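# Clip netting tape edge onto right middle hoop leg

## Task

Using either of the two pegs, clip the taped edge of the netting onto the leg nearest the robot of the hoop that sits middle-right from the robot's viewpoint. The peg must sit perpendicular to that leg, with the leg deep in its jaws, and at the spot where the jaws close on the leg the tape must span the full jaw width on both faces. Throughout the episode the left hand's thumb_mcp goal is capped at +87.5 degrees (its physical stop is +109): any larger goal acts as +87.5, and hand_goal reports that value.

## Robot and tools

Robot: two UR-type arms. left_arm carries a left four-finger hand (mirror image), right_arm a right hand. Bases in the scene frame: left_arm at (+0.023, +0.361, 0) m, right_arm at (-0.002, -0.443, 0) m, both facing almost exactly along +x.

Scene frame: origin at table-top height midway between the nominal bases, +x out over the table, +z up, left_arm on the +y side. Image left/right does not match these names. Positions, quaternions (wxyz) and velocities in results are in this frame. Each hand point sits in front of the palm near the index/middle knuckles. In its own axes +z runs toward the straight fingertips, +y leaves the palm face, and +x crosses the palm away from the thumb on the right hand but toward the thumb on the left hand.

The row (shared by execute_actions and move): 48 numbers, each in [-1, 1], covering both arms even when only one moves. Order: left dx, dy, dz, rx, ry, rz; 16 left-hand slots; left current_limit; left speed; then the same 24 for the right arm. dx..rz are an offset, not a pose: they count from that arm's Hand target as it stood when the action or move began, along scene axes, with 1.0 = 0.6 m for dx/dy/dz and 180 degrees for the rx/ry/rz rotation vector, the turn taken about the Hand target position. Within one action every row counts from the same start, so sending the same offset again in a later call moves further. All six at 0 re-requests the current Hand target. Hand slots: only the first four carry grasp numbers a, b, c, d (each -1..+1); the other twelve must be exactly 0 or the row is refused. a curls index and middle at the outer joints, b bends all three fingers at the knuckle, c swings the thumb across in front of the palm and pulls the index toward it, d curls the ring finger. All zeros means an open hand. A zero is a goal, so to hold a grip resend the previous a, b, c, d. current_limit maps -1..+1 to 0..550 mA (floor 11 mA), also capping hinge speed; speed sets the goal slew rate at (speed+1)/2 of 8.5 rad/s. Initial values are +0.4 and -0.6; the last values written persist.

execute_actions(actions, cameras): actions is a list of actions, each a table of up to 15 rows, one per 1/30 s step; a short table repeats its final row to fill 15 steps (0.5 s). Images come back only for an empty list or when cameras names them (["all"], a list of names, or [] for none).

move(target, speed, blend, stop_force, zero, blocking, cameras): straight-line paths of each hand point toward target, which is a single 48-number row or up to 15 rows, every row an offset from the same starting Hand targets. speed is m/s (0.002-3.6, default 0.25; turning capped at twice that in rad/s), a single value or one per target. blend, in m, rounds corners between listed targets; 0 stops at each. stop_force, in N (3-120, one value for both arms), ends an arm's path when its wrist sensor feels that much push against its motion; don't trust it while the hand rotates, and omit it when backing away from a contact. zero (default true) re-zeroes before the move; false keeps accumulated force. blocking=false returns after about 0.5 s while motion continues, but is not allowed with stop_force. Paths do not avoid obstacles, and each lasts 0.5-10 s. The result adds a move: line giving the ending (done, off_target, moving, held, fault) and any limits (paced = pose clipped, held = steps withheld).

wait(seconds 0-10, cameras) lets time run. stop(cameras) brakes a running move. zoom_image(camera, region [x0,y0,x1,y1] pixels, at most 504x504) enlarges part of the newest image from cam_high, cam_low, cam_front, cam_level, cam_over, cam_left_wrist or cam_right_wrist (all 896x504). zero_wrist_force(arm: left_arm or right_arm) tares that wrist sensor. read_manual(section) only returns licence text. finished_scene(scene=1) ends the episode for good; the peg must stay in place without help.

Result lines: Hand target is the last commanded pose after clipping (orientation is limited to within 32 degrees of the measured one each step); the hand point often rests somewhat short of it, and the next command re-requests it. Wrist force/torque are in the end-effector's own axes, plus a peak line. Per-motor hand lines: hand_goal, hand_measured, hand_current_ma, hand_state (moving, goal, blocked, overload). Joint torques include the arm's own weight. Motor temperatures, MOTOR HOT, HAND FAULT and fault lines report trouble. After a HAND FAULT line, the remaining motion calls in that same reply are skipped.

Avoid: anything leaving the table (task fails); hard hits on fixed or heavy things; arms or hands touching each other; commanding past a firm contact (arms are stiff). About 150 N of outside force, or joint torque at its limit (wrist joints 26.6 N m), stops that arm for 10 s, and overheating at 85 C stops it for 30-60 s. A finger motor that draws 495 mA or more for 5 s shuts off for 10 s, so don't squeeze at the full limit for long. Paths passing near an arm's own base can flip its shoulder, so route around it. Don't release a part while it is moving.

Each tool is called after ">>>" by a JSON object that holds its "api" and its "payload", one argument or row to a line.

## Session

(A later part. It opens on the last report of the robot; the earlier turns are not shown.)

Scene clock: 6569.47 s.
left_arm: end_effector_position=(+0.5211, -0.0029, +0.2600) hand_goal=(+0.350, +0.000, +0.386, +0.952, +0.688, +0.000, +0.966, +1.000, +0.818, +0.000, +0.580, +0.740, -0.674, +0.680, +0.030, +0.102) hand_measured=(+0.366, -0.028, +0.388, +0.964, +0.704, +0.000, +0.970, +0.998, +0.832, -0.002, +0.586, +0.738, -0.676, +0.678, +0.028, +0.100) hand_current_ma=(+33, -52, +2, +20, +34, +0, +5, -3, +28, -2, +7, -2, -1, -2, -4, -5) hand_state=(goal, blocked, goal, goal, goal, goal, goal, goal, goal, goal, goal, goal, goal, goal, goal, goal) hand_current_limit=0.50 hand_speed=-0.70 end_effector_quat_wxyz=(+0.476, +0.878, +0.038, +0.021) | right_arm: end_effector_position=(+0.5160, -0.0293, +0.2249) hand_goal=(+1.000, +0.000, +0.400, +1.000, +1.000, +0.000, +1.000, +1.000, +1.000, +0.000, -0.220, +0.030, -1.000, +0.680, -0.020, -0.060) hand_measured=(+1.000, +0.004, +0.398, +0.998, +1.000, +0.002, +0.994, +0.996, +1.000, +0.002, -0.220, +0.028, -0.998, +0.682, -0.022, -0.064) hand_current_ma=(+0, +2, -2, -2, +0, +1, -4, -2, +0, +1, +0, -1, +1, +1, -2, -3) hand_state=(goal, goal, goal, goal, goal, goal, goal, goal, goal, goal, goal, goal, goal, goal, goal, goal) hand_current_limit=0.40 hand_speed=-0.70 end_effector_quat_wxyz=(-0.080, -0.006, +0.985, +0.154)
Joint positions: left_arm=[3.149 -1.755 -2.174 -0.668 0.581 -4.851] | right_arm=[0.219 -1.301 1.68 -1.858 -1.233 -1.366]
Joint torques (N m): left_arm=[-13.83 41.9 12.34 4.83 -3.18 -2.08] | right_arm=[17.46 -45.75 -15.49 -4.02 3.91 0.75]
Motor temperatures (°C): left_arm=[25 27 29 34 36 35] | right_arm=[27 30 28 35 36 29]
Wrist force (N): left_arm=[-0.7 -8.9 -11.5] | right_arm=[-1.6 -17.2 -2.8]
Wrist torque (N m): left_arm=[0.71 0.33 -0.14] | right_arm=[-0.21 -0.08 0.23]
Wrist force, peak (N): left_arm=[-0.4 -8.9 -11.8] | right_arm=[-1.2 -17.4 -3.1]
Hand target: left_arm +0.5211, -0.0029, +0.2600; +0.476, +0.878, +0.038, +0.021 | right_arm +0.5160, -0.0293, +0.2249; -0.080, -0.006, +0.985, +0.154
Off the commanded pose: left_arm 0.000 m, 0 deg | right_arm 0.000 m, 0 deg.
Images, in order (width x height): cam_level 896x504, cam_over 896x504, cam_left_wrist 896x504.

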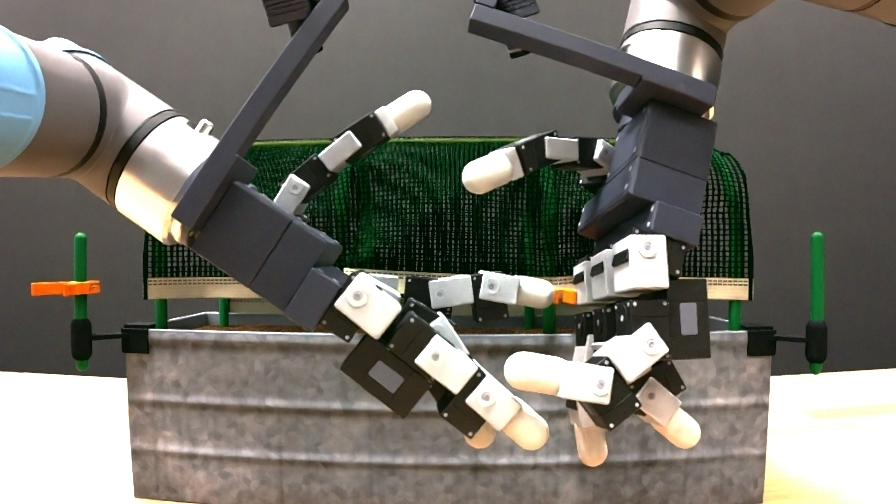

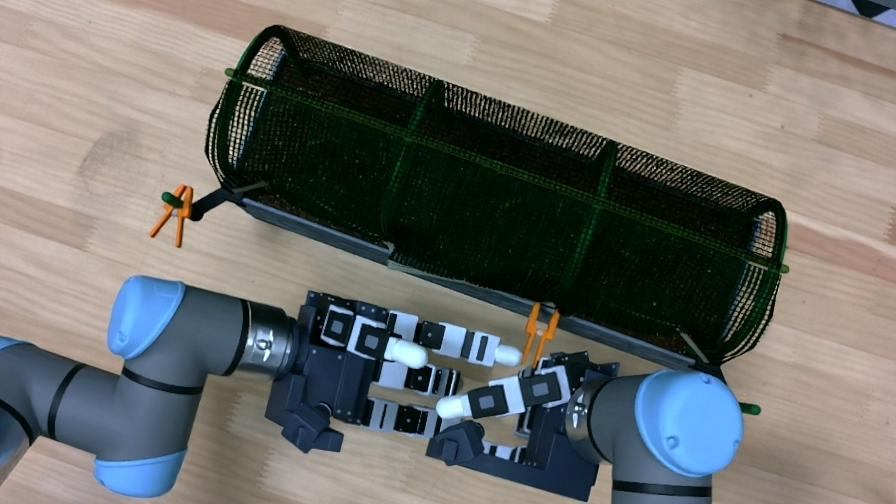

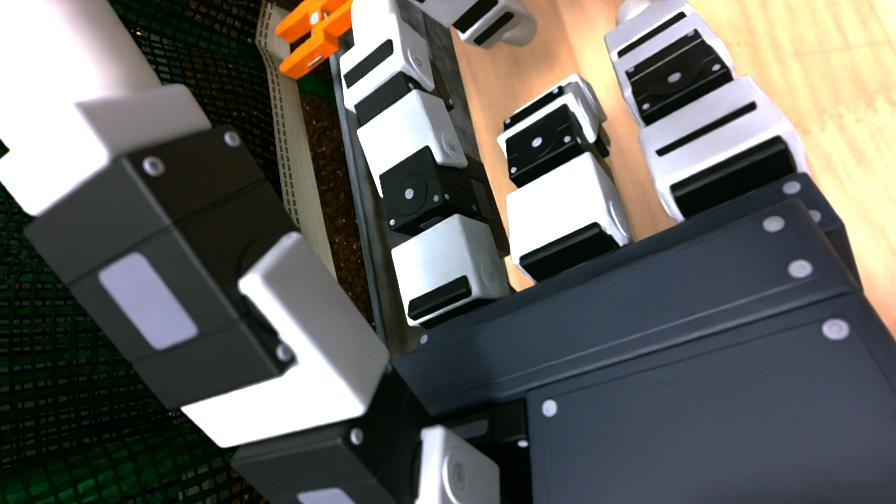

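>>> {"api": "move", "payload": {
  "target": [0.0083,0,0,0,0,0,-0.25,0.071,0.8,0,0,0,0,0,0,0,0,0,0,0,0,0,0.5,-0.7,0.0083,0,0,0,0,0,-0.8,-1,1,0.5,0,0,0,0,0,0,0,0,0,0,0,0,0.4,-0.7],
  "speed": 0.01,
  "cameras": ["cam_over", "cam_left_wrist", "cam_level"]
}}

>>> {"api": "zoom_image", "payload": {
  "camera": "cam_over",
  "region": [525, 285, 575, 335]
}}

>>> {"api": "zoom_image", "payload": {
  "camera": "cam_left_wrist",
  "region": [250, 20, 350, 120]
}}

>>> {"api": "zoom_image", "payload": {
  "camera": "cam_level",
  "region": [530, 270, 590, 320]
}}

Scene clock: 6809.83 s.
left_arm: end_effector_position=(+0.5262, -0.0029, +0.2600) hand_goal=(+0.350, +0.000, +0.386, +0.952, +0.688, +0.000, +0.966, +1.000, +0.818, +0.000, +0.580, +0.740, -0.674, +0.680, +0.030, +0.102) hand_measured=(+0.366, -0.028, +0.388, +0.964, +0.704, +0.000, +0.970, +0.998, +0.832, -0.002, +0.586, +0.738, -0.676, +0.678, +0.028, +0.100) hand_current_ma=(+33, -52, +2, +21, +34, +0, +5, -3, +28, -2, +7, -2, -1, -2, -4, -5) hand_state=(goal, blocked, goal, goal, goal, goal, goal, goal, goal, goal, goal, goal, goal, goal, goal, goal) hand_current_limit=0.50 hand_speed=-0.70 end_effector_quat_wxyz=(+0.476, +0.878, +0.038, +0.021) | right_arm: end_effector_position=(+0.5211, -0.0293, +0.2249) hand_goal=(+1.000, +0.000, +0.400, +1.000, +1.000, +0.000, +1.000, +1.000, +1.000, +0.000, -0.220, +0.030, -1.000, +0.680, -0.020, -0.060) hand_measured=(+1.000, +0.004, +0.398, +0.998, +1.000, +0.002, +0.994, +0.996, +1.000, +0.002, -0.220, +0.028, -0.998, +0.682, -0.022, -0.064) hand_current_ma=(+0, +2, -2, -2, +0, +1, -4, -2, +0, +1, +0, -1, +1, +1, -2, -3) hand_state=(goal, goal, goal, goal, goal, goal, goal, goal, goal, goal, goal, goal, goal, goal, goal, goal) hand_current_limit=0.40 hand_speed=-0.70 end_effector_quat_wxyz=(-0.080, -0.006, +0.985, +0.154)
Joint positions: left_arm=[3.149 -1.765 -2.161 -0.671 0.581 -4.851] | right_arm=[0.217 -1.291 1.666 -1.854 -1.233 -1.368]
Joint torques (N m): left_arm=[-15.4 26.33 15.15 0.89 -2.2 -2.3] | right_arm=[-2.4 -39.92 -21.84 -1.46 2.67 -2.15]
Wrist force (N): left_arm=[-0.5 -8.5 -11.5] | right_arm=[-1.1 -17.0 -2.9]
Wrist torque (N m): left_arm=[0.76 0.31 -0.14] | right_arm=[-0.18 -0.16 0.27]
Wrist force, peak (N): left_arm=[-0.4 -8.9 -11.8] | right_arm=[-1.1 -17.6 -2.8]
Hand target: left_arm +0.5261, -0.0029, +0.2600; +0.476, +0.878, +0.038, +0.021 | right_arm +0.5210, -0.0293, +0.2249; -0.080, -0.006, +0.985, +0.154
Off the commanded pose: left_arm 0.000 m, 0 deg | right_arm 0.000 m, 0 deg.
move: done
Images, in order (width x height): cam_level 896x504, cam_over 896x504, cam_left_wrist 896x504.

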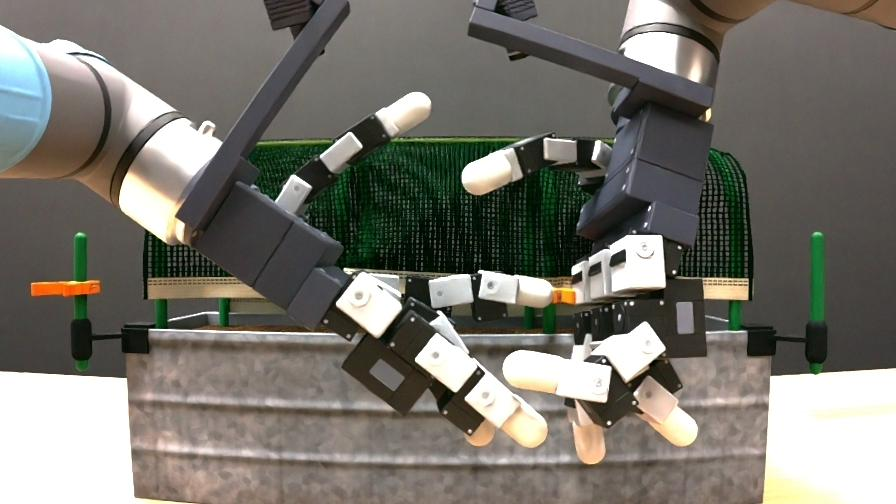

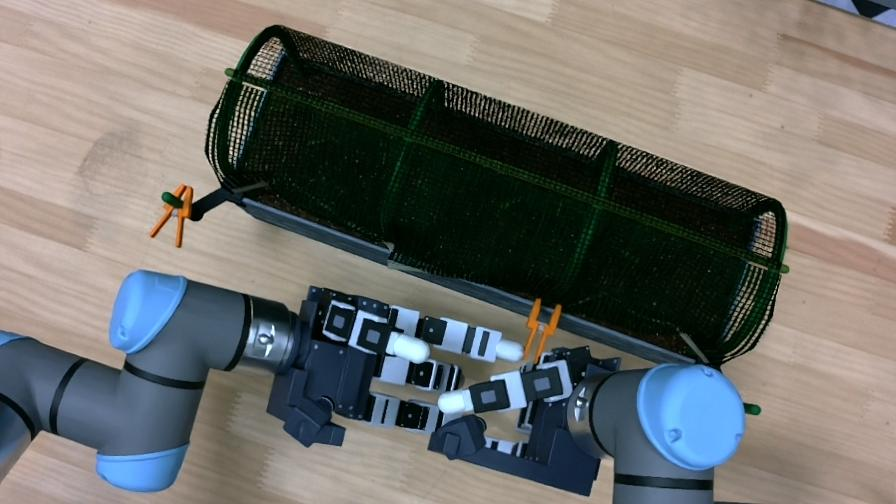

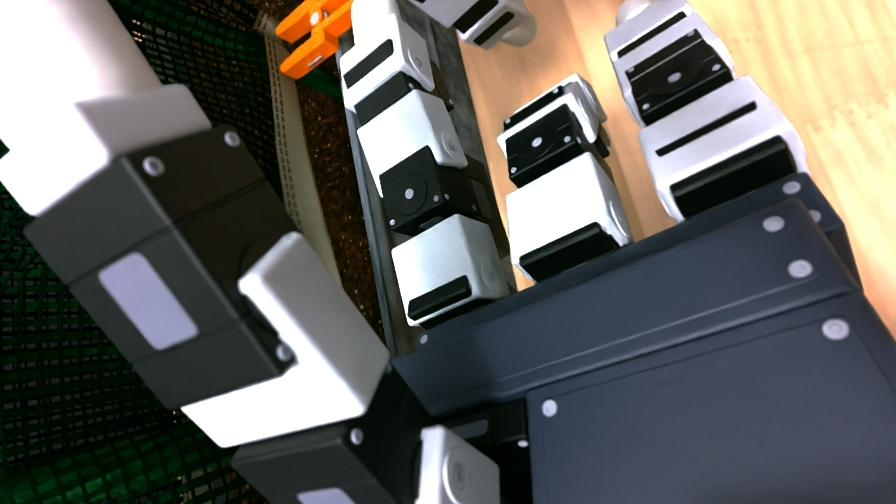

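Scaled by 10.080.

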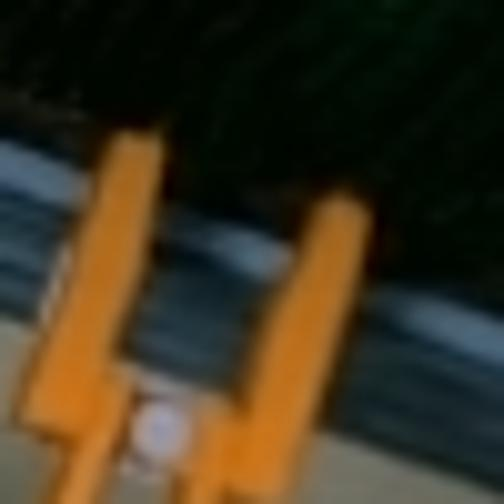

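Scaled by 5.040.

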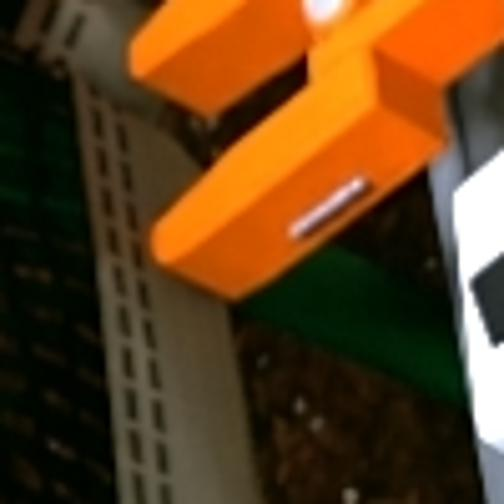

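Scaled by 8.400.

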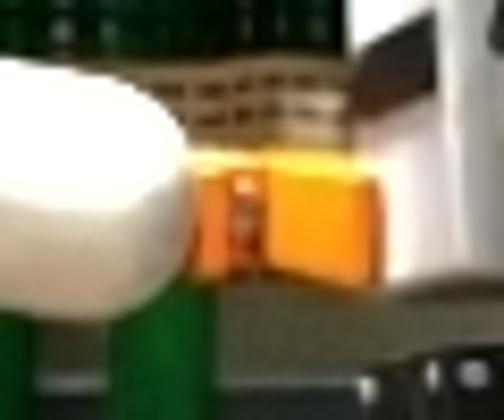

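>>> {"api": "move", "payload": {
  "target": [0.0083,0,0,0,0,0,-0.25,0.071,0.8,0,0,0,0,0,0,0,0,0,0,0,0,0,0.5,-0.7,0.0083,0,0,0,0,0,-0.8,-1,1,0.5,0,0,0,0,0,0,0,0,0,0,0,0,0.4,-0.7],
  "speed": 0.01,
  "cameras": ["cam_over", "cam_left_wrist", "cam_level"]
}}

>>> {"api": "zoom_image", "payload": {
  "camera": "cam_over",
  "region": [525, 285, 575, 335]
}}

>>> {"api": "zoom_image", "payload": {
  "camera": "cam_left_wrist",
  "region": [250, 20, 350, 120]
}}

>>> {"api": "zoom_image", "payload": {
  "camera": "cam_level",
  "region": [530, 270, 590, 320]
}}

Scene clock: 6827.83 s.
left_arm: end_effector_position=(+0.5312, -0.0029, +0.2600) hand_goal=(+0.350, +0.000, +0.386, +0.952, +0.688, +0.000, +0.966, +1.000, +0.818, +0.000, +0.580, +0.740, -0.674, +0.680, +0.030, +0.102) hand_measured=(+0.366, -0.028, +0.388, +0.964, +0.704, +0.000, +0.970, +0.998, +0.832, -0.002, +0.586, +0.738, -0.676, +0.678, +0.028, +0.100) hand_current_ma=(+33, -52, +2, +21, +34, +0, +5, -3, +28, -2, +7, -2, -1, -2, -4, -5) hand_state=(goal, blocked, goal, goal, goal, goal, goal, goal, goal, goal, goal, goal, goal, goal, goal, goal) hand_current_limit=0.50 hand_speed=-0.70 end_effector_quat_wxyz=(+0.476, +0.878, +0.038, +0.021) | right_arm: end_effector_position=(+0.5261, -0.0293, +0.2249) hand_goal=(+1.000, +0.000, +0.400, +1.000, +1.000, +0.000, +1.000, +1.000, +1.000, +0.000, -0.220, +0.030, -1.000, +0.680, -0.020, -0.060) hand_measured=(+1.000, +0.004, +0.398, +0.998, +1.000, +0.002, +0.994, +0.996, +1.000, +0.002, -0.220, +0.028, -0.998, +0.682, -0.022, -0.064) hand_current_ma=(+0, +2, -2, -2, +0, +1, -4, -2, +0, +1, +0, -1, +1, +1, -2, -3) hand_state=(goal, goal, goal, goal, goal, goal, goal, goal, goal, goal, goal, goal, goal, goal, goal, goal) hand_current_limit=0.40 hand_speed=-0.70 end_effector_quat_wxyz=(-0.080, -0.006, +0.985, +0.154)
Joint positions: left_arm=[3.148 -1.775 -2.148 -0.673 0.581 -4.851] | right_arm=[0.215 -1.281 1.652 -1.85 -1.233 -1.371]
Joint torques (N m): left_arm=[-15.54 26.94 15.24 0.95 -2.11 -2.36] | right_arm=[0.22 -40.24 -21.31 -1.55 2.57 -2.06]
Wrist force (N): left_arm=[-0.2 -8.6 -11.5] | right_arm=[-0.8 -16.7 -2.8]
Wrist torque (N m): left_arm=[0.75 0.30 -0.12] | right_arm=[-0.15 -0.19 0.30]
Wrist force, peak (N): left_arm=[-0.7 -9.1 -11.7] | right_arm=[-1.2 -17.5 -3.0]
Hand target: left_arm +0.5311, -0.0029, +0.2600; +0.476, +0.878, +0.038, +0.021 | right_arm +0.5260, -0.0293, +0.2249; -0.080, -0.006, +0.985, +0.154
Off the commanded pose: left_arm 0.000 m, 0 deg | right_arm 0.000 m, 0 deg.
move: done
Images, in order (width x height): cam_level 896x504, cam_over 896x504, cam_left_wrist 896x504.

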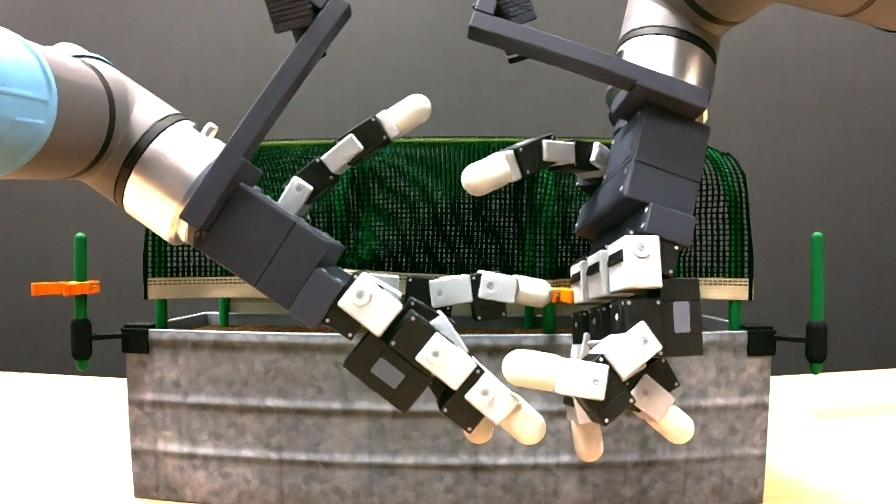

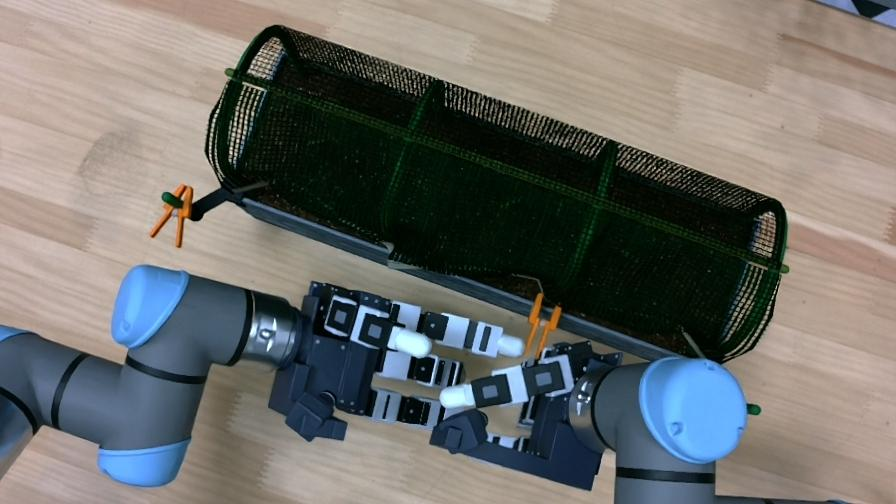

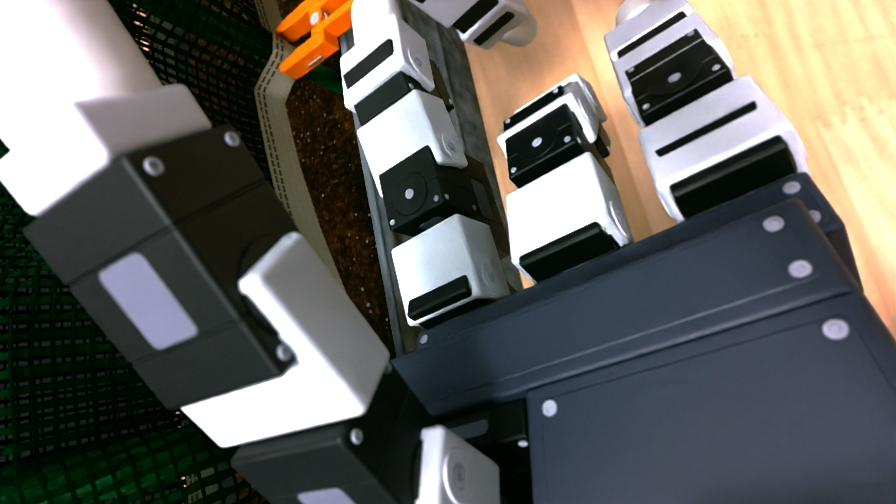

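Scaled by 10.080.

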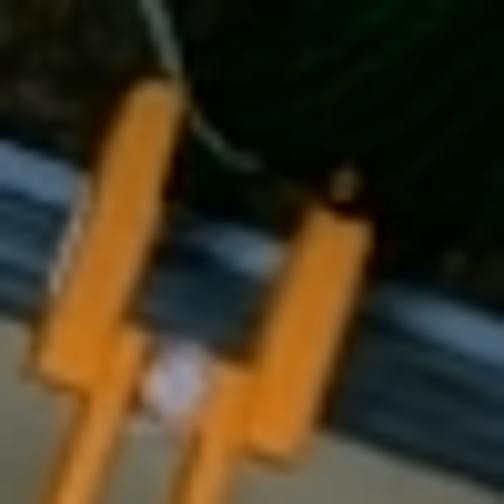

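Scaled by 5.040.

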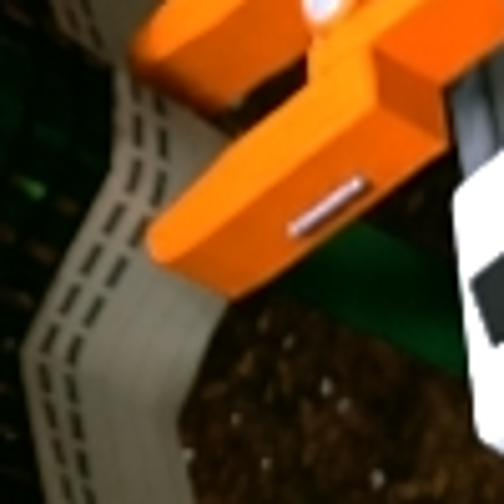

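Scaled by 8.400.

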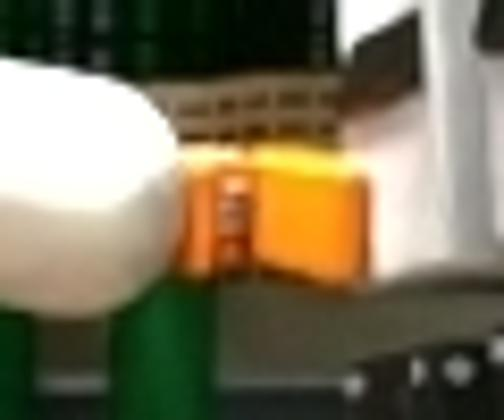

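>>> {"api": "move", "payload": {
  "target": [0.01,0,0,0,0,0,-0.25,0.071,0.8,0,0,0,0,0,0,0,0,0,0,0,0,0,0.5,-0.7,0.01,0,0,0,0,0,-0.8,-1,1,0.5,0,0,0,0,0,0,0,0,0,0,0,0,0.4,-0.7],
  "speed": 0.01,
  "cameras": ["cam_over", "cam_left_wrist", "cam_level"]
}}

>>> {"api": "zoom_image", "payload": {
  "camera": "cam_over",
  "region": [525, 275, 575, 325]
}}

>>> {"api": "zoom_image", "payload": {
  "camera": "cam_left_wrist",
  "region": [250, 20, 350, 120]
}}

>>> {"api": "zoom_image", "payload": {
  "camera": "cam_level",
  "region": [530, 270, 590, 320]
}}

Scene clock: 6876.20 s.
left_arm: end_effector_position=(+0.5372, -0.0029, +0.2600) hand_goal=(+0.350, +0.000, +0.386, +0.952, +0.688, +0.000, +0.966, +1.000, +0.818, +0.000, +0.580, +0.740, -0.674, +0.680, +0.030, +0.102) hand_measured=(+0.366, -0.028, +0.388, +0.964, +0.704, +0.000, +0.970, +0.998, +0.832, -0.002, +0.586, +0.738, -0.676, +0.678, +0.028, +0.100) hand_current_ma=(+33, -52, +2, +21, +34, +0, +5, -3, +28, -2, +7, -2, -1, -2, -4, -5) hand_state=(goal, blocked, goal, goal, goal, goal, goal, goal, goal, goal, goal, goal, goal, goal, goal, goal) hand_current_limit=0.50 hand_speed=-0.70 end_effector_quat_wxyz=(+0.476, +0.878, +0.038, +0.021) | right_arm: end_effector_position=(+0.5321, -0.0293, +0.2249) hand_goal=(+1.000, +0.000, +0.400, +1.000, +1.000, +0.000, +1.000, +1.000, +1.000, +0.000, -0.220, +0.030, -1.000, +0.680, -0.020, -0.060) hand_measured=(+1.000, +0.004, +0.398, +0.998, +1.000, +0.002, +0.994, +0.996, +1.000, +0.002, -0.220, +0.028, -0.998, +0.682, -0.022, -0.064) hand_current_ma=(+0, +2, -2, -2, +0, +1, -4, -2, +0, +1, +0, -1, +1, +1, -2, -3) hand_state=(goal, goal, goal, goal, goal, goal, goal, goal, goal, goal, goal, goal, goal, goal, goal, goal) hand_current_limit=0.40 hand_speed=-0.70 end_effector_quat_wxyz=(-0.080, -0.006, +0.985, +0.154)
Joint positions: left_arm=[3.148 -1.787 -2.133 -0.677 0.581 -4.852] | right_arm=[0.213 -1.269 1.636 -1.845 -1.233 -1.373]
Joint torques (N m): left_arm=[-15.78 28.36 15.09 0.95 -2.08 -2.26] | right_arm=[0.37 -42.8 -22.83 -1.51 2.46 -2.23]
Wrist force (N): left_arm=[-0.4 -8.7 -11.6] | right_arm=[-0.9 -17.3 -3.0]
Wrist torque (N m): left_arm=[0.75 0.32 -0.12] | right_arm=[-0.22 -0.12 0.26]
Wrist force, peak (N): left_arm=[-0.5 -8.9 -11.8] | right_arm=[-1.3 -17.4 -3.2]
Hand target: left_arm +0.5371, -0.0029, +0.2600; +0.476, +0.878, +0.038, +0.021 | right_arm +0.5320, -0.0293, +0.2249; -0.080, -0.006, +0.985, +0.154
Off the commanded pose: left_arm 0.000 m, 0 deg | right_arm 0.000 m, 0 deg.
move: done
Images, in order (width x height): cam_level 896x504, cam_over 896x504, cam_left_wrist 896x504.

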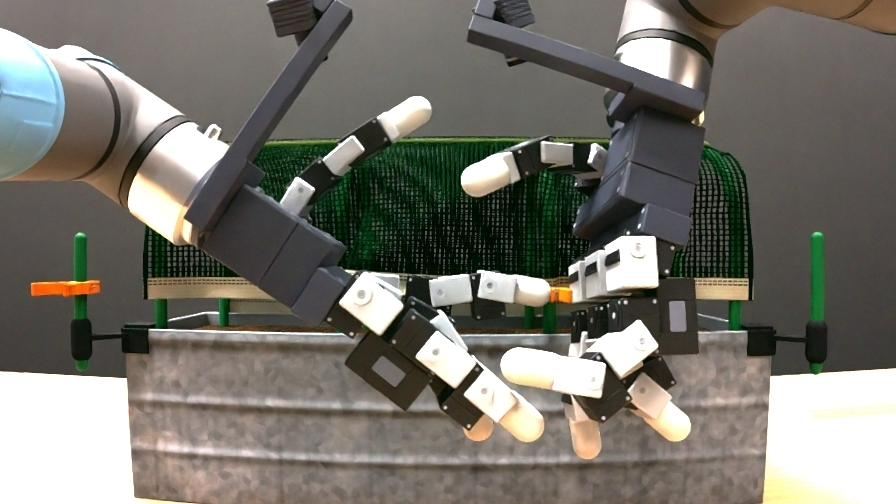

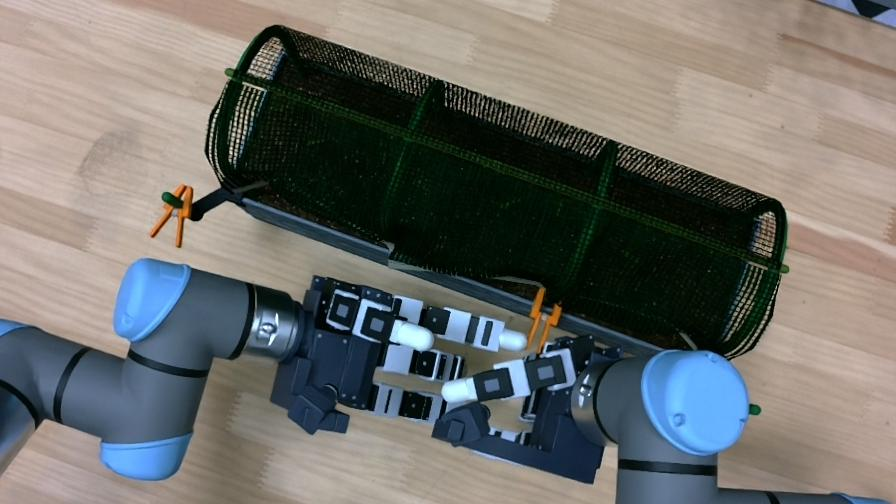

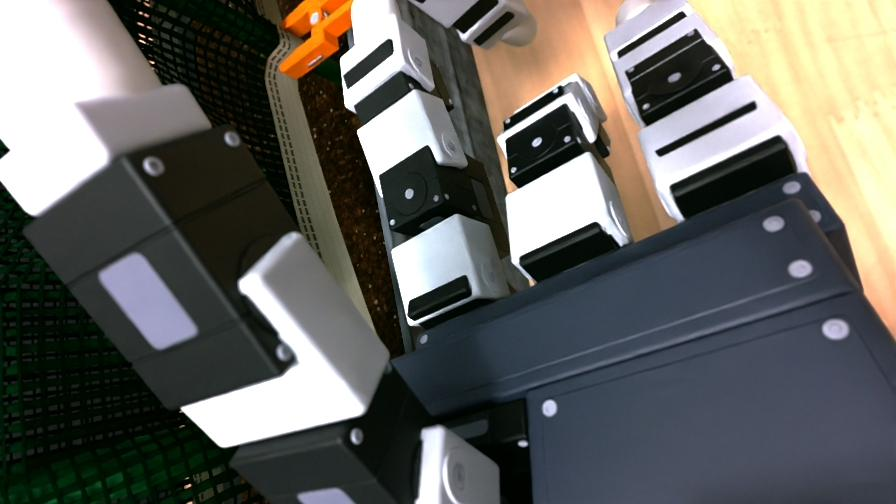

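Scaled by 10.080.

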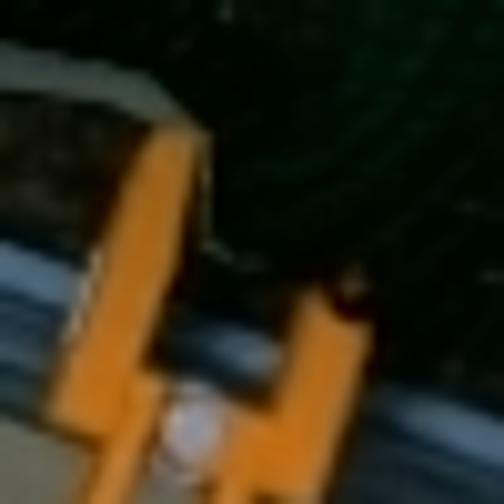

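Scaled by 5.040.

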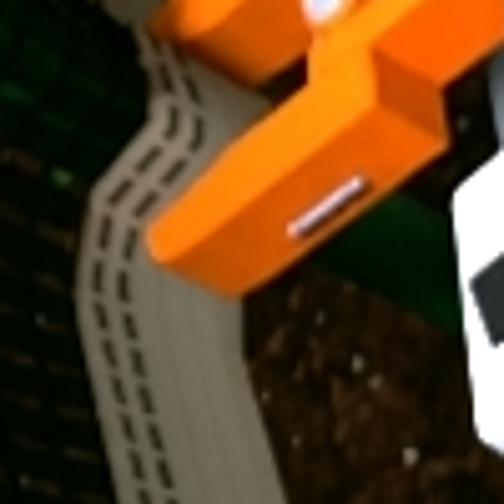

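Scaled by 8.400.

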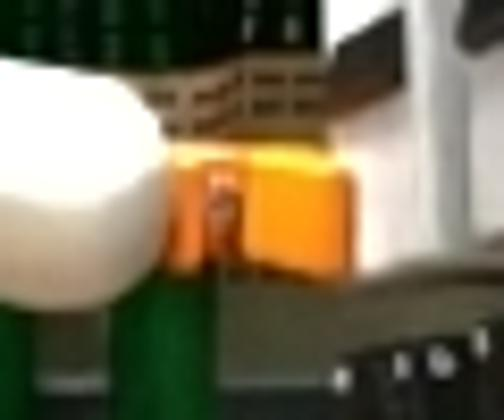

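>>> {"api": "wait", "payload": {
  "seconds": 0,
  "cameras": ["cam_right_wrist", "cam_low", "cam_left_wrist"]
}}

>>> {"api": "zoom_image", "payload": {
  "camera": "cam_left_wrist",
  "region": [255, 0, 315, 60]
}}

>>> {"api": "zoom_image", "payload": {
  "camera": "cam_right_wrist",
  "region": [644, 0, 896, 200]
}}

Scene clock: 6903.53 s.
left_arm: end_effector_position=(+0.5371, -0.0029, +0.2600) hand_goal=(+0.350, +0.000, +0.386, +0.952, +0.688, +0.000, +0.966, +1.000, +0.818, +0.000, +0.580, +0.740, -0.674, +0.680, +0.030, +0.102) hand_measured=(+0.366, -0.028, +0.388, +0.964, +0.704, +0.000, +0.970, +0.998, +0.832, -0.002, +0.586, +0.738, -0.676, +0.678, +0.028, +0.100) hand_current_ma=(+33, -52, +2, +21, +34, +0, +5, -3, +28, -2, +7, -2, -1, -2, -4, -5) hand_state=(goal, blocked, goal, goal, goal, goal, goal, goal, goal, goal, goal, goal, goal, goal, goal, goal) hand_current_limit=0.50 hand_speed=-0.70 end_effector_quat_wxyz=(+0.476, +0.878, +0.038, +0.021) | right_arm: end_effector_position=(+0.5320, -0.0293, +0.2249) hand_goal=(+1.000, +0.000, +0.400, +1.000, +1.000, +0.000, +1.000, +1.000, +1.000, +0.000, -0.220, +0.030, -1.000, +0.680, -0.020, -0.060) hand_measured=(+1.000, +0.004, +0.398, +0.998, +1.000, +0.002, +0.994, +0.996, +1.000, +0.002, -0.220, +0.028, -0.998, +0.682, -0.022, -0.064) hand_current_ma=(+0, +2, -2, -2, +0, +1, -4, -2, +0, +1, +0, -1, +1, +1, -2, -3) hand_state=(goal, goal, goal, goal, goal, goal, goal, goal, goal, goal, goal, goal, goal, goal, goal, goal) hand_current_limit=0.40 hand_speed=-0.70 end_effector_quat_wxyz=(-0.080, -0.006, +0.985, +0.154)
Joint positions: left_arm=[3.148 -1.787 -2.133 -0.677 0.581 -4.852] | right_arm=[0.213 -1.269 1.636 -1.845 -1.233 -1.373]
Joint torques (N m): left_arm=[-14.62 43.23 12.45 4.61 -1.98 0.89] | right_arm=[18.5 -48.8 -15.25 -4.17 3.47 0.49]
Wrist force (N): left_arm=[-0.1 -8.6 -11.5] | right_arm=[-0.7 -17.1 -2.7]
Wrist torque (N m): left_arm=[0.73 0.30 -0.10] | right_arm=[-0.20 -0.16 0.30]
Wrist force, peak (N): left_arm=[-0.3 -8.7 -11.8] | right_arm=[-1.1 -17.6 -2.8]
Hand target: left_arm +0.5371, -0.0029, +0.2600; +0.476, +0.878, +0.038, +0.021 | right_arm +0.5320, -0.0293, +0.2249; -0.080, -0.006, +0.985, +0.154
Off the commanded pose: left_arm 0.000 m, 0 deg | right_arm 0.000 m, 0 deg.
Images, in order (width x height): cam_low 896x504, cam_left_wrist 896x504, cam_right_wrist 896x504.

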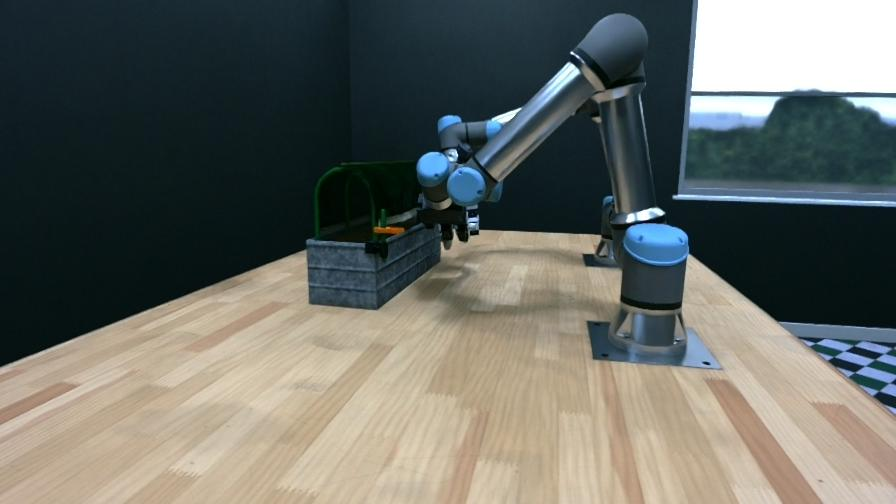

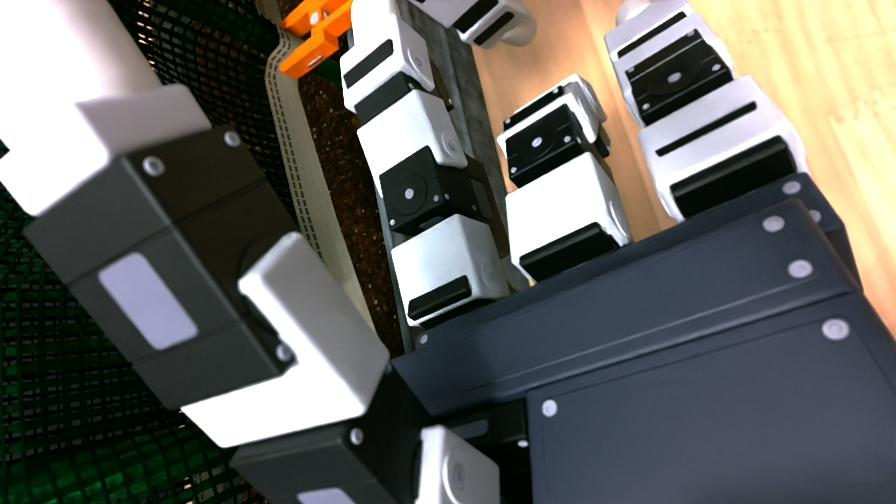

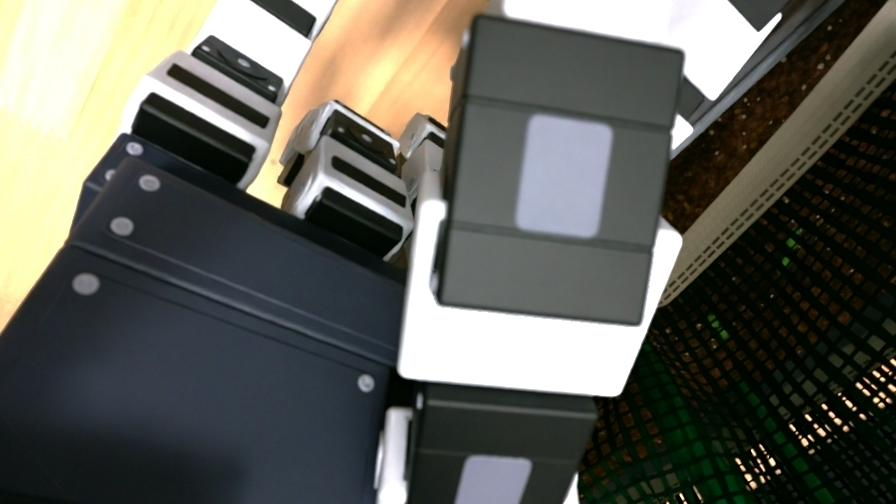

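Scaled by 8.400.

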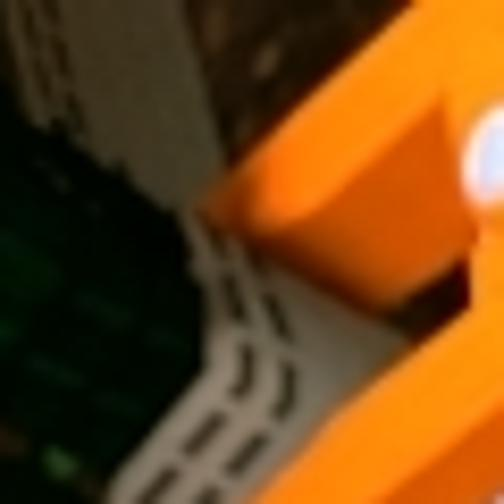

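Scaled by 2.000.

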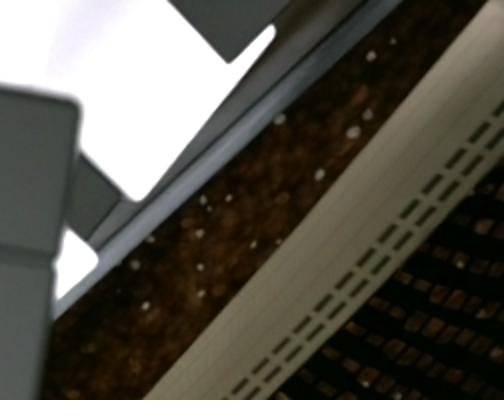

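>>> {"api": "move", "payload": {
  "target": [0.01,0,0,0,0,0,-0.25,0.071,0.8,0,0,0,0,0,0,0,0,0,0,0,0,0,0.5,-0.7,0.01,0,0,0,0,0,-0.8,-1,1,0.5,0,0,0,0,0,0,0,0,0,0,0,0,0.4,-0.7],
  "speed": 0.01,
  "cameras": ["cam_over", "cam_left_wrist", "cam_level"]
}}

>>> {"api": "zoom_image", "payload": {
  "camera": "cam_over",
  "region": [525, 275, 575, 325]
}}

>>> {"api": "zoom_image", "payload": {
  "camera": "cam_left_wrist",
  "region": [250, 0, 350, 100]
}}

>>> {"api": "zoom_image", "payload": {
  "camera": "cam_level",
  "region": [530, 270, 590, 320]
}}

Scene clock: 6926.40 s.
left_arm: end_effector_position=(+0.5432, -0.0029, +0.2600) hand_goal=(+0.350, +0.000, +0.386, +0.952, +0.688, +0.000, +0.966, +1.000, +0.818, +0.000, +0.580, +0.740, -0.674, +0.680, +0.030, +0.102) hand_measured=(+0.366, -0.028, +0.388, +0.964, +0.704, +0.000, +0.970, +0.998, +0.832, -0.002, +0.586, +0.738, -0.676, +0.678, +0.028, +0.100) hand_current_ma=(+33, -52, +2, +21, +34, +0, +5, -3, +28, -2, +7, -2, -1, -2, -4, -5) hand_state=(goal, blocked, goal, goal, goal, goal, goal, goal, goal, goal, goal, goal, goal, goal, goal, goal) hand_current_limit=0.50 hand_speed=-0.70 end_effector_quat_wxyz=(+0.476, +0.878, +0.038, +0.021) | right_arm: end_effector_position=(+0.5381, -0.0293, +0.2249) hand_goal=(+1.000, +0.000, +0.400, +1.000, +1.000, +0.000, +1.000, +1.000, +1.000, +0.000, -0.220, +0.030, -1.000, +0.680, -0.020, -0.060) hand_measured=(+1.000, +0.004, +0.398, +0.998, +1.000, +0.002, +0.994, +0.996, +1.000, +0.002, -0.220, +0.028, -0.998, +0.682, -0.022, -0.064) hand_current_ma=(+0, +2, -2, -2, +0, +1, -4, -2, +0, +1, +0, -1, +1, +1, -2, -3) hand_state=(goal, goal, goal, goal, goal, goal, goal, goal, goal, goal, goal, goal, goal, goal, goal, goal) hand_current_limit=0.40 hand_speed=-0.70 end_effector_quat_wxyz=(-0.080, -0.006, +0.985, +0.154)
Joint positions: left_arm=[3.148 -1.799 -2.117 -0.681 0.581 -4.852] | right_arm=[0.211 -1.257 1.619 -1.84 -1.234 -1.375]
Joint torques (N m): left_arm=[-16.07 28.39 15.48 0.94 -1.89 -2.41] | right_arm=[0.32 -42.33 -23.43 -1.83 2.26 -2.3]
Wrist force (N): left_arm=[0.0 -8.7 -11.2] | right_arm=[0.6 -17.1 -2.6]
Wrist torque (N m): left_arm=[0.72 0.32 -0.04] | right_arm=[-0.21 -0.14 0.39]
Wrist force, peak (N): left_arm=[-0.6 -9.0 -11.6] | right_arm=[-0.7 -17.8 -2.8]
Hand target: left_arm +0.5431, -0.0029, +0.2600; +0.476, +0.878, +0.038, +0.021 | right_arm +0.5380, -0.0293, +0.2249; -0.080, -0.006, +0.985, +0.154
Off the commanded pose: left_arm 0.000 m, 0 deg | right_arm 0.000 m, 0 deg.
move: done
Images, in order (width x height): cam_level 896x504, cam_over 896x504, cam_left_wrist 896x504.

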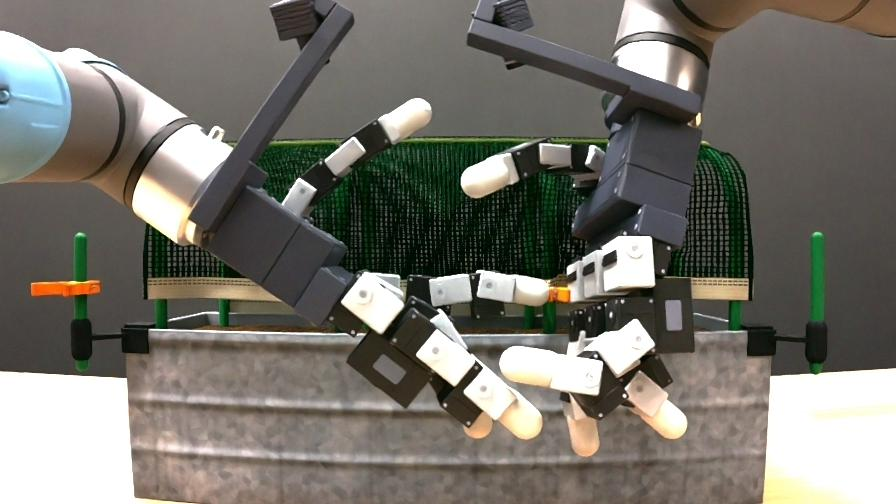

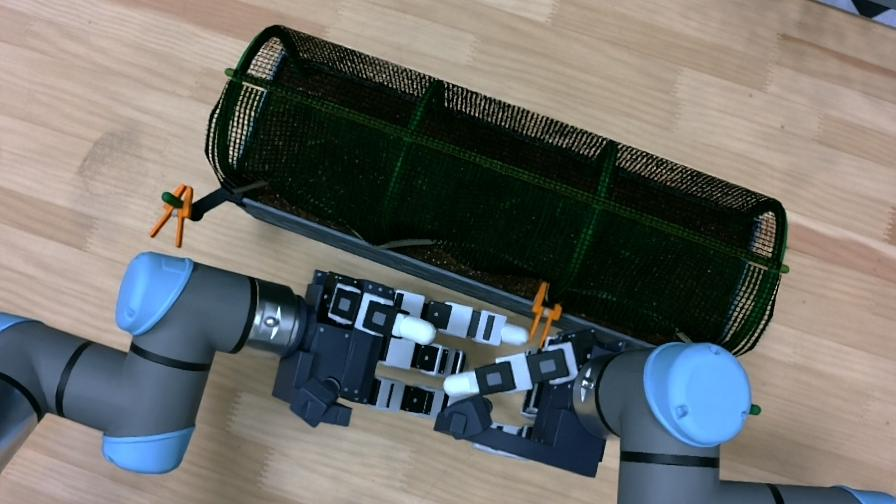

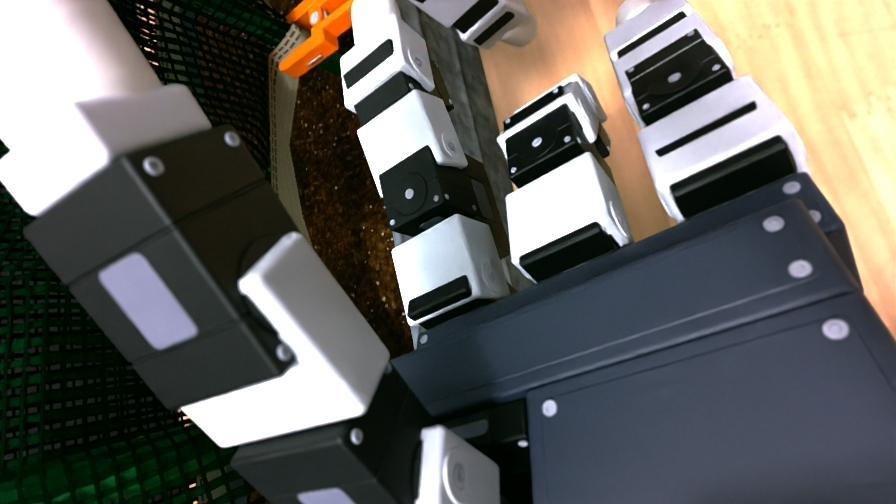

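Scaled by 10.080.

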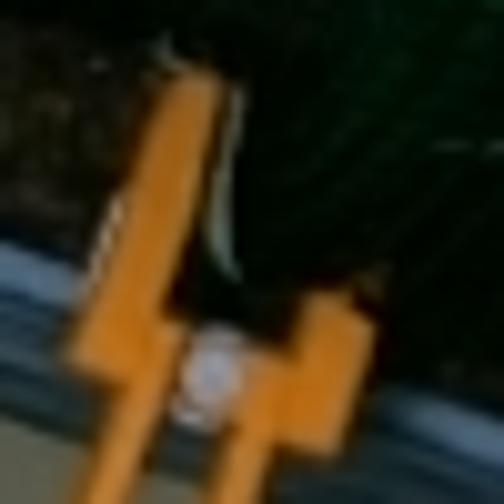

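Scaled by 5.040.

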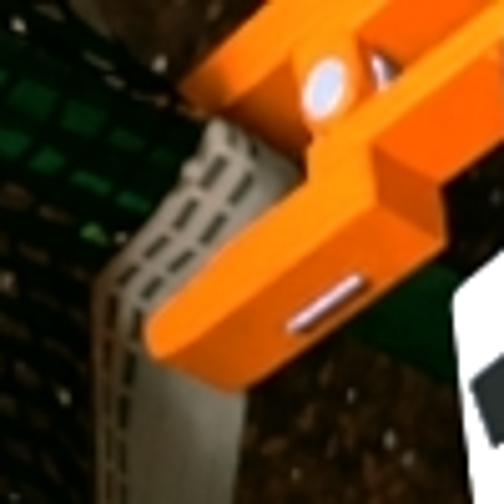

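Scaled by 8.400.

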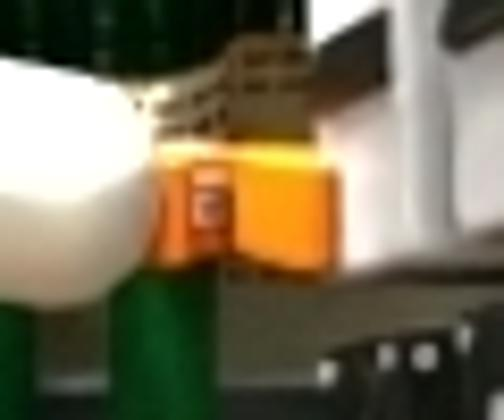

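>>> {"api": "zoom_image", "payload": {
  "camera": "cam_over",
  "region": [145, 180, 205, 250]
}}

>>> {"api": "zoom_image", "payload": {
  "camera": "cam_over",
  "region": [510, 265, 580, 335]
}}

Scaled by 7.200.

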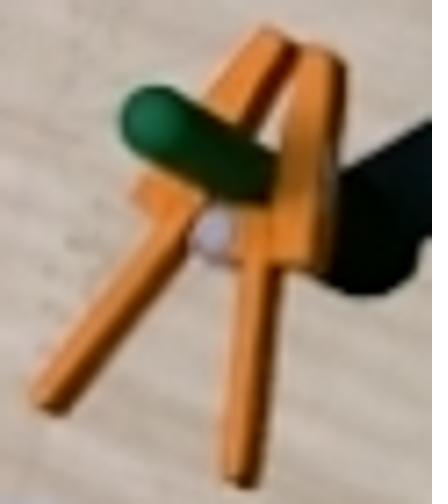

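Scaled by 7.200.

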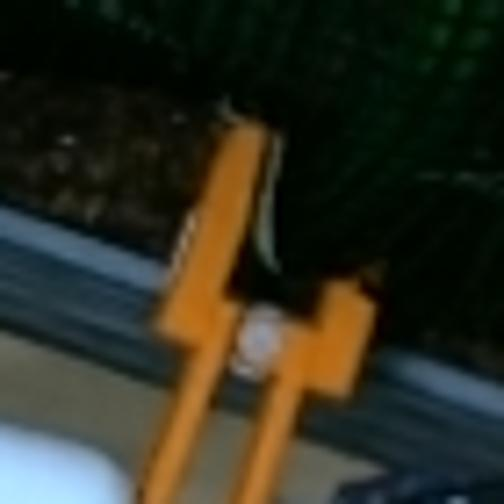

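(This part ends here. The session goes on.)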